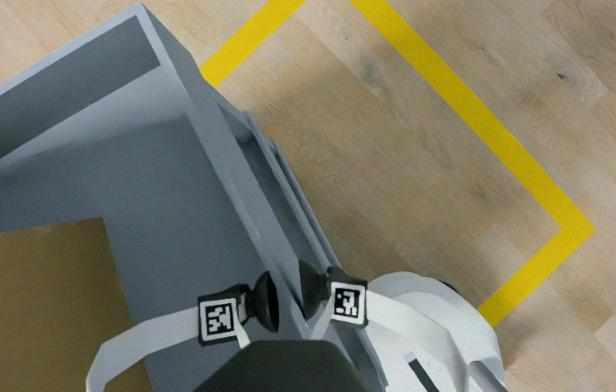

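Emit:
move(
  r2={"base":{"translate_m":-0.18,"strafe_m":-0.26},"joints":{"arm_m":0.34},"speeds":{"arm_m":0.03},"pace":"slow","contact_limits":{"strafe_m":0.6}},
  blocking=false,
  cameras=[],
)

Emit:
wait(
  seconds=9,
  cameras=["r2_wrist_camera"],
)

Scene clock: 1558.33 s.
move: r2 moving
r1.base_odometry: x=-2.279 y=-0.569 heading=-2.501
r1.turned_by_wheels: +0.000
r1.turned_by_imu: +0.000
r1.base_tilt: forward=-1.5 right=+1.3
r1.lidar_m: 4.71 2.79 1.95 1.82 1.59 0.25 0.28 1.41 1.42 2.88 2.97 3.88
r1.base_status: not commanded
r1.joint_positions: lift_m=+0.124 arm_m=+0.000 wrist_yaw_rad=+3.196 wrist_pitch_rad=+0.002 wrist_roll_rad=+0.000 gripper_m=+0.056
r1.joint_status: not commanded
r1.measured_speeds: translate_m=+0.000 strafe_m=+0.000 rotate_rad=+0.000 lift_m=+0.000 arm_m=+0.000 wrist_yaw_rad=+0.000 wrist_pitch_rad=+0.000 wrist_roll_rad=+0.000
r1.motor_effort: lift_m=+19(19) arm_m=+4(4) wheel_0=+0(0) wheel_1=+0(0) wheel_2=+0(0)
r1.servo_current: wrist_yaw_rad=46(65) wrist_pitch_rad=39(52) wrist_roll_rad=52(59) gripper_m=46(46)
r1.contact_limits: strafe_m 0.6
r1.hand_pose: x=-0.1219 y=+0.0716 z=+0.3020 quat_wxyz=(-0.027, -0.001, +0.000, +1.000) (m; r1's base frame)
r1.wrist_depth_mm: - 135 - 364 291 - - / - 135 143 366 290 - - / - 135 167 373 291 - - / 110 136 213 373 294 - - / 137 - - 377 296 - - / 1205 1229 196 382 194 1060 1042 / - 809 759 156 296 - 809
r2.base_odometry: x=-6.467 y=-1.900 heading=+0.235
r2.turned_by_wheels: +0.002
r2.turned_by_imu: +0.003
r2.base_tilt: forward=-0.6 right=+0.1
r2.lidar_m: 0.25 0.25 0.44 2.64 1.05 0.70 0.69 0.74 1.02 2.06 2.15 2.13
r2.base_status: translate_m moving; strafe_m moving
r2.joint_positions: lift_m=+0.962 arm_m=+0.305 wrist_yaw_rad=+0.002 wrist_pitch_rad=+1.569 wrist_roll_rad=+0.773 gripper_m=-0.033
r2.joint_status: arm_m moving
r2.measured_speeds: translate_m=-0.028 strafe_m=-0.041 rotate_rad=+0.000 lift_m=+0.000 arm_m=+0.030 wrist_yaw_rad=+0.000 wrist_pitch_rad=+0.000 wrist_roll_rad=+0.000
r2.motor_effort: lift_m=+17(17) arm_m=+9(12) wheel_0=+19(19) wheel_1=-4(5) wheel_2=+14(15)
r2.servo_current: wrist_yaw_rad=52(52) wrist_pitch_rad=39(46) wrist_roll_rad=52(72) gripper_m=124(124)
r2.contact_limits: lift_m 0.2; strafe_m 0.6
r2.hand_pose: x=+0.4763 y=-0.0874 z=+0.8519 quat_wxyz=(+0.656, +0.266, +0.655, -0.266) (m; r2's base frame)
r2.wrist_depth_mm: 1078 224 1060 1060 1060 1078 1060 / 239 281 1078 1078 1060 1060 1078 / 285 282 285 1078 1060 1060 1060 / 286 285 283 1078 1098 1078 1098 / 228 286 285 917 1078 1078 1078 / 210 279 187 198 181 1118 1098 / 200 152 289 112 - - 1098
pictures: none
No camera images: "cameras" was empty.

Scene clock: 1562.27 s.
earlier move: r2 done
r1.base_odometry: x=-2.279 y=-0.569 heading=-2.501
r1.turned_by_wheels: +0.000
r1.turned_by_imu: +0.000
r1.base_tilt: forward=-1.6 right=+1.3
r1.lidar_m: 4.71 2.77 1.95 1.82 1.61 0.25 0.27 1.47 1.45 2.88 2.99 3.88
r1.base_status: not commanded
r1.joint_positions: lift_m=+0.124 arm_m=+0.000 wrist_yaw_rad=+3.196 wrist_pitch_rad=+0.002 wrist_roll_rad=+0.000 gripper_m=+0.056
r1.joint_status: not commanded
r1.measured_speeds: translate_m=+0.000 strafe_m=+0.000 rotate_rad=+0.000 lift_m=+0.000 arm_m=+0.000 wrist_yaw_rad=+0.000 wrist_pitch_rad=+0.000 wrist_roll_rad=+0.000
r1.motor_effort: lift_m=+19(19) arm_m=+4(4) wheel_0=+0(1) wheel_1=+0(1) wheel_2=+0(0)
r1.servo_current: wrist_yaw_rad=59(72) wrist_pitch_rad=39(52) wrist_roll_rad=39(72) gripper_m=39(52)
r1.contact_limits: strafe_m 0.6
r1.hand_pose: x=-0.1219 y=+0.0716 z=+0.3020 quat_wxyz=(-0.027, -0.001, +0.000, +1.000) (m; r1's base frame)
r1.wrist_depth_mm: - 135 - 364 290 - - / - 135 143 366 290 - - / - 135 167 370 291 - - / 110 136 213 373 293 - - / 137 - - 377 294 - - / 1255 1205 196 382 194 1060 1025 / - 809 759 156 296 - 809
r2.base_odometry: x=-6.578 y=-2.182 heading=+0.233
r2.turned_by_wheels: -0.002
r2.turned_by_imu: +0.001
r2.base_tilt: forward=-0.6 right=+0.1
r2.lidar_m: 0.25 0.25 0.34 2.13 0.80 0.56 0.52 0.54 0.78 1.80 1.87 0.25
r2.base_status: done
r2.joint_positions: lift_m=+0.962 arm_m=+0.340 wrist_yaw_rad=+0.002 wrist_pitch_rad=+1.569 wrist_roll_rad=+0.773 gripper_m=-0.033
r2.joint_status: all done
r2.measured_speeds: translate_m=+0.000 strafe_m=+0.000 rotate_rad=+0.000 lift_m=+0.000 arm_m=+0.000 wrist_yaw_rad=+0.000 wrist_pitch_rad=+0.000 wrist_roll_rad=+0.000
r2.motor_effort: lift_m=+17(17) arm_m=+6(13) wheel_0=+4(20) wheel_1=-4(7) wheel_2=+10(16)
r2.servo_current: wrist_yaw_rad=46(59) wrist_pitch_rad=46(52) wrist_roll_rad=52(72) gripper_m=124(124)
r2.contact_limits: lift_m 0.2; strafe_m 0.6
r2.hand_pose: x=+0.5115 y=-0.0874 z=+0.8519 quat_wxyz=(+0.656, +0.266, +0.655, -0.266) (m; r2's base frame)
r2.wrist_depth_mm: 1118 1098 1078 1078 1060 1078 1060 / 1118 293 1098 1078 1078 1098 1078 / 247 286 1098 1078 1078 1098 1078 / 289 287 286 1098 1078 1078 1078 / 289 287 286 215 1098 1098 1098 / 228 286 185 221 178 1078 1078 / 200 161 289 112 449 866 1078
wait: 3.93 of 9 s (r2 has come to rest)
pictures: r2_wrist_camera
Images, in order (width x height): r2_wrist_camera 616x392.

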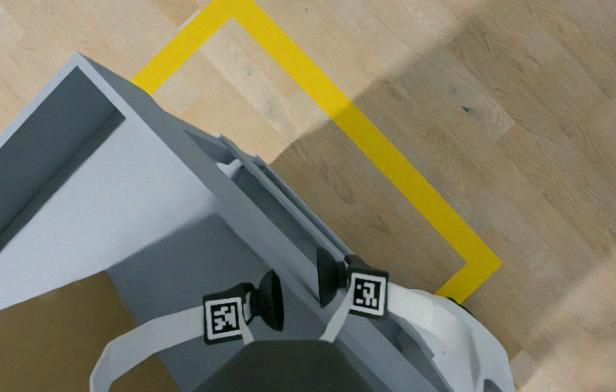

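Emit:
wait(
  seconds=0,
  cameras=["r2_head_camera"],
)

Scene clock: 1604.17 s.
r1.base_odometry: x=-2.279 y=-0.569 heading=-2.501
r1.turned_by_wheels: +0.000
r1.turned_by_imu: +0.000
r1.base_tilt: forward=-1.6 right=+1.3
r1.lidar_m: 4.71 2.79 1.95 1.83 1.57 0.25 0.26 1.46 1.44 2.88 2.97 3.88
r1.base_status: not commanded
r1.joint_positions: lift_m=+0.124 arm_m=+0.000 wrist_yaw_rad=+3.196 wrist_pitch_rad=+0.002 wrist_roll_rad=+0.000 gripper_m=+0.056
r1.joint_status: not commanded
r1.measured_speeds: translate_m=+0.000 strafe_m=+0.000 rotate_rad=+0.000 lift_m=+0.000 arm_m=+0.000 wrist_yaw_rad=+0.000 wrist_pitch_rad=+0.000 wrist_roll_rad=+0.000
r1.motor_effort: lift_m=+19(19) arm_m=+4(4) wheel_0=+0(1) wheel_1=+0(1) wheel_2=+0(0)
r1.servo_current: wrist_yaw_rad=33(72) wrist_pitch_rad=39(52) wrist_roll_rad=46(72) gripper_m=46(52)
r1.contact_limits: strafe_m 0.6
r1.hand_pose: x=-0.1219 y=+0.0716 z=+0.3020 quat_wxyz=(-0.027, -0.001, +0.000, +1.000) (m; r1's base frame)
r1.wrist_depth_mm: - 135 - 362 290 - - / - 135 143 366 290 - - / - 135 167 373 291 - - / 110 136 213 375 294 - - / 137 - - 377 294 - - / 1205 1229 197 384 194 1060 1025 / - 809 759 156 296 - 798
r2.base_odometry: x=-6.578 y=-2.182 heading=+0.233
r2.turned_by_wheels: +0.000
r2.turned_by_imu: +0.000
r2.base_tilt: forward=-0.7 right=+0.1
r2.lidar_m: 0.25 0.25 0.35 2.17 0.77 0.55 0.51 0.54 0.77 1.81 1.87 0.25
r2.base_status: done
r2.joint_positions: lift_m=+0.962 arm_m=+0.340 wrist_yaw_rad=+0.002 wrist_pitch_rad=+1.569 wrist_roll_rad=+0.773 gripper_m=-0.033
r2.joint_status: all done
r2.measured_speeds: translate_m=+0.000 strafe_m=+0.000 rotate_rad=+0.000 lift_m=+0.000 arm_m=+0.000 wrist_yaw_rad=+0.000 wrist_pitch_rad=+0.000 wrist_roll_rad=+0.000
r2.motor_effort: lift_m=+17(17) arm_m=+6(13) wheel_0=+4(20) wheel_1=-4(7) wheel_2=+10(16)
r2.servo_current: wrist_yaw_rad=46(59) wrist_pitch_rad=39(52) wrist_roll_rad=52(72) gripper_m=124(124)
r2.contact_limits: lift_m 0.2; strafe_m 0.6
r2.hand_pose: x=+0.5115 y=-0.0874 z=+0.8519 quat_wxyz=(+0.656, +0.266, +0.655, -0.266) (m; r2's base frame)
r2.wrist_depth_mm: 1098 1118 1098 1098 1098 1060 1060 / 1098 293 1118 1078 1078 1098 1060 / 247 287 1098 1078 1078 1098 1060 / 287 287 286 1098 1078 1098 1060 / 289 287 286 214 1078 1098 1060 / 227 286 184 222 177 1078 1098 / 200 161 287 112 452 878 1078
pictures: r2_head_camera
Images, in order (width x height): r2_head_camera 420x560.

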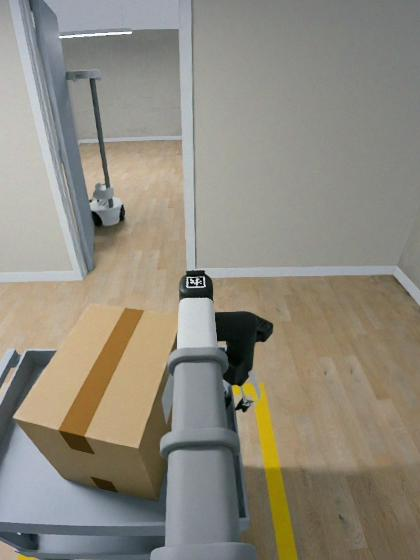

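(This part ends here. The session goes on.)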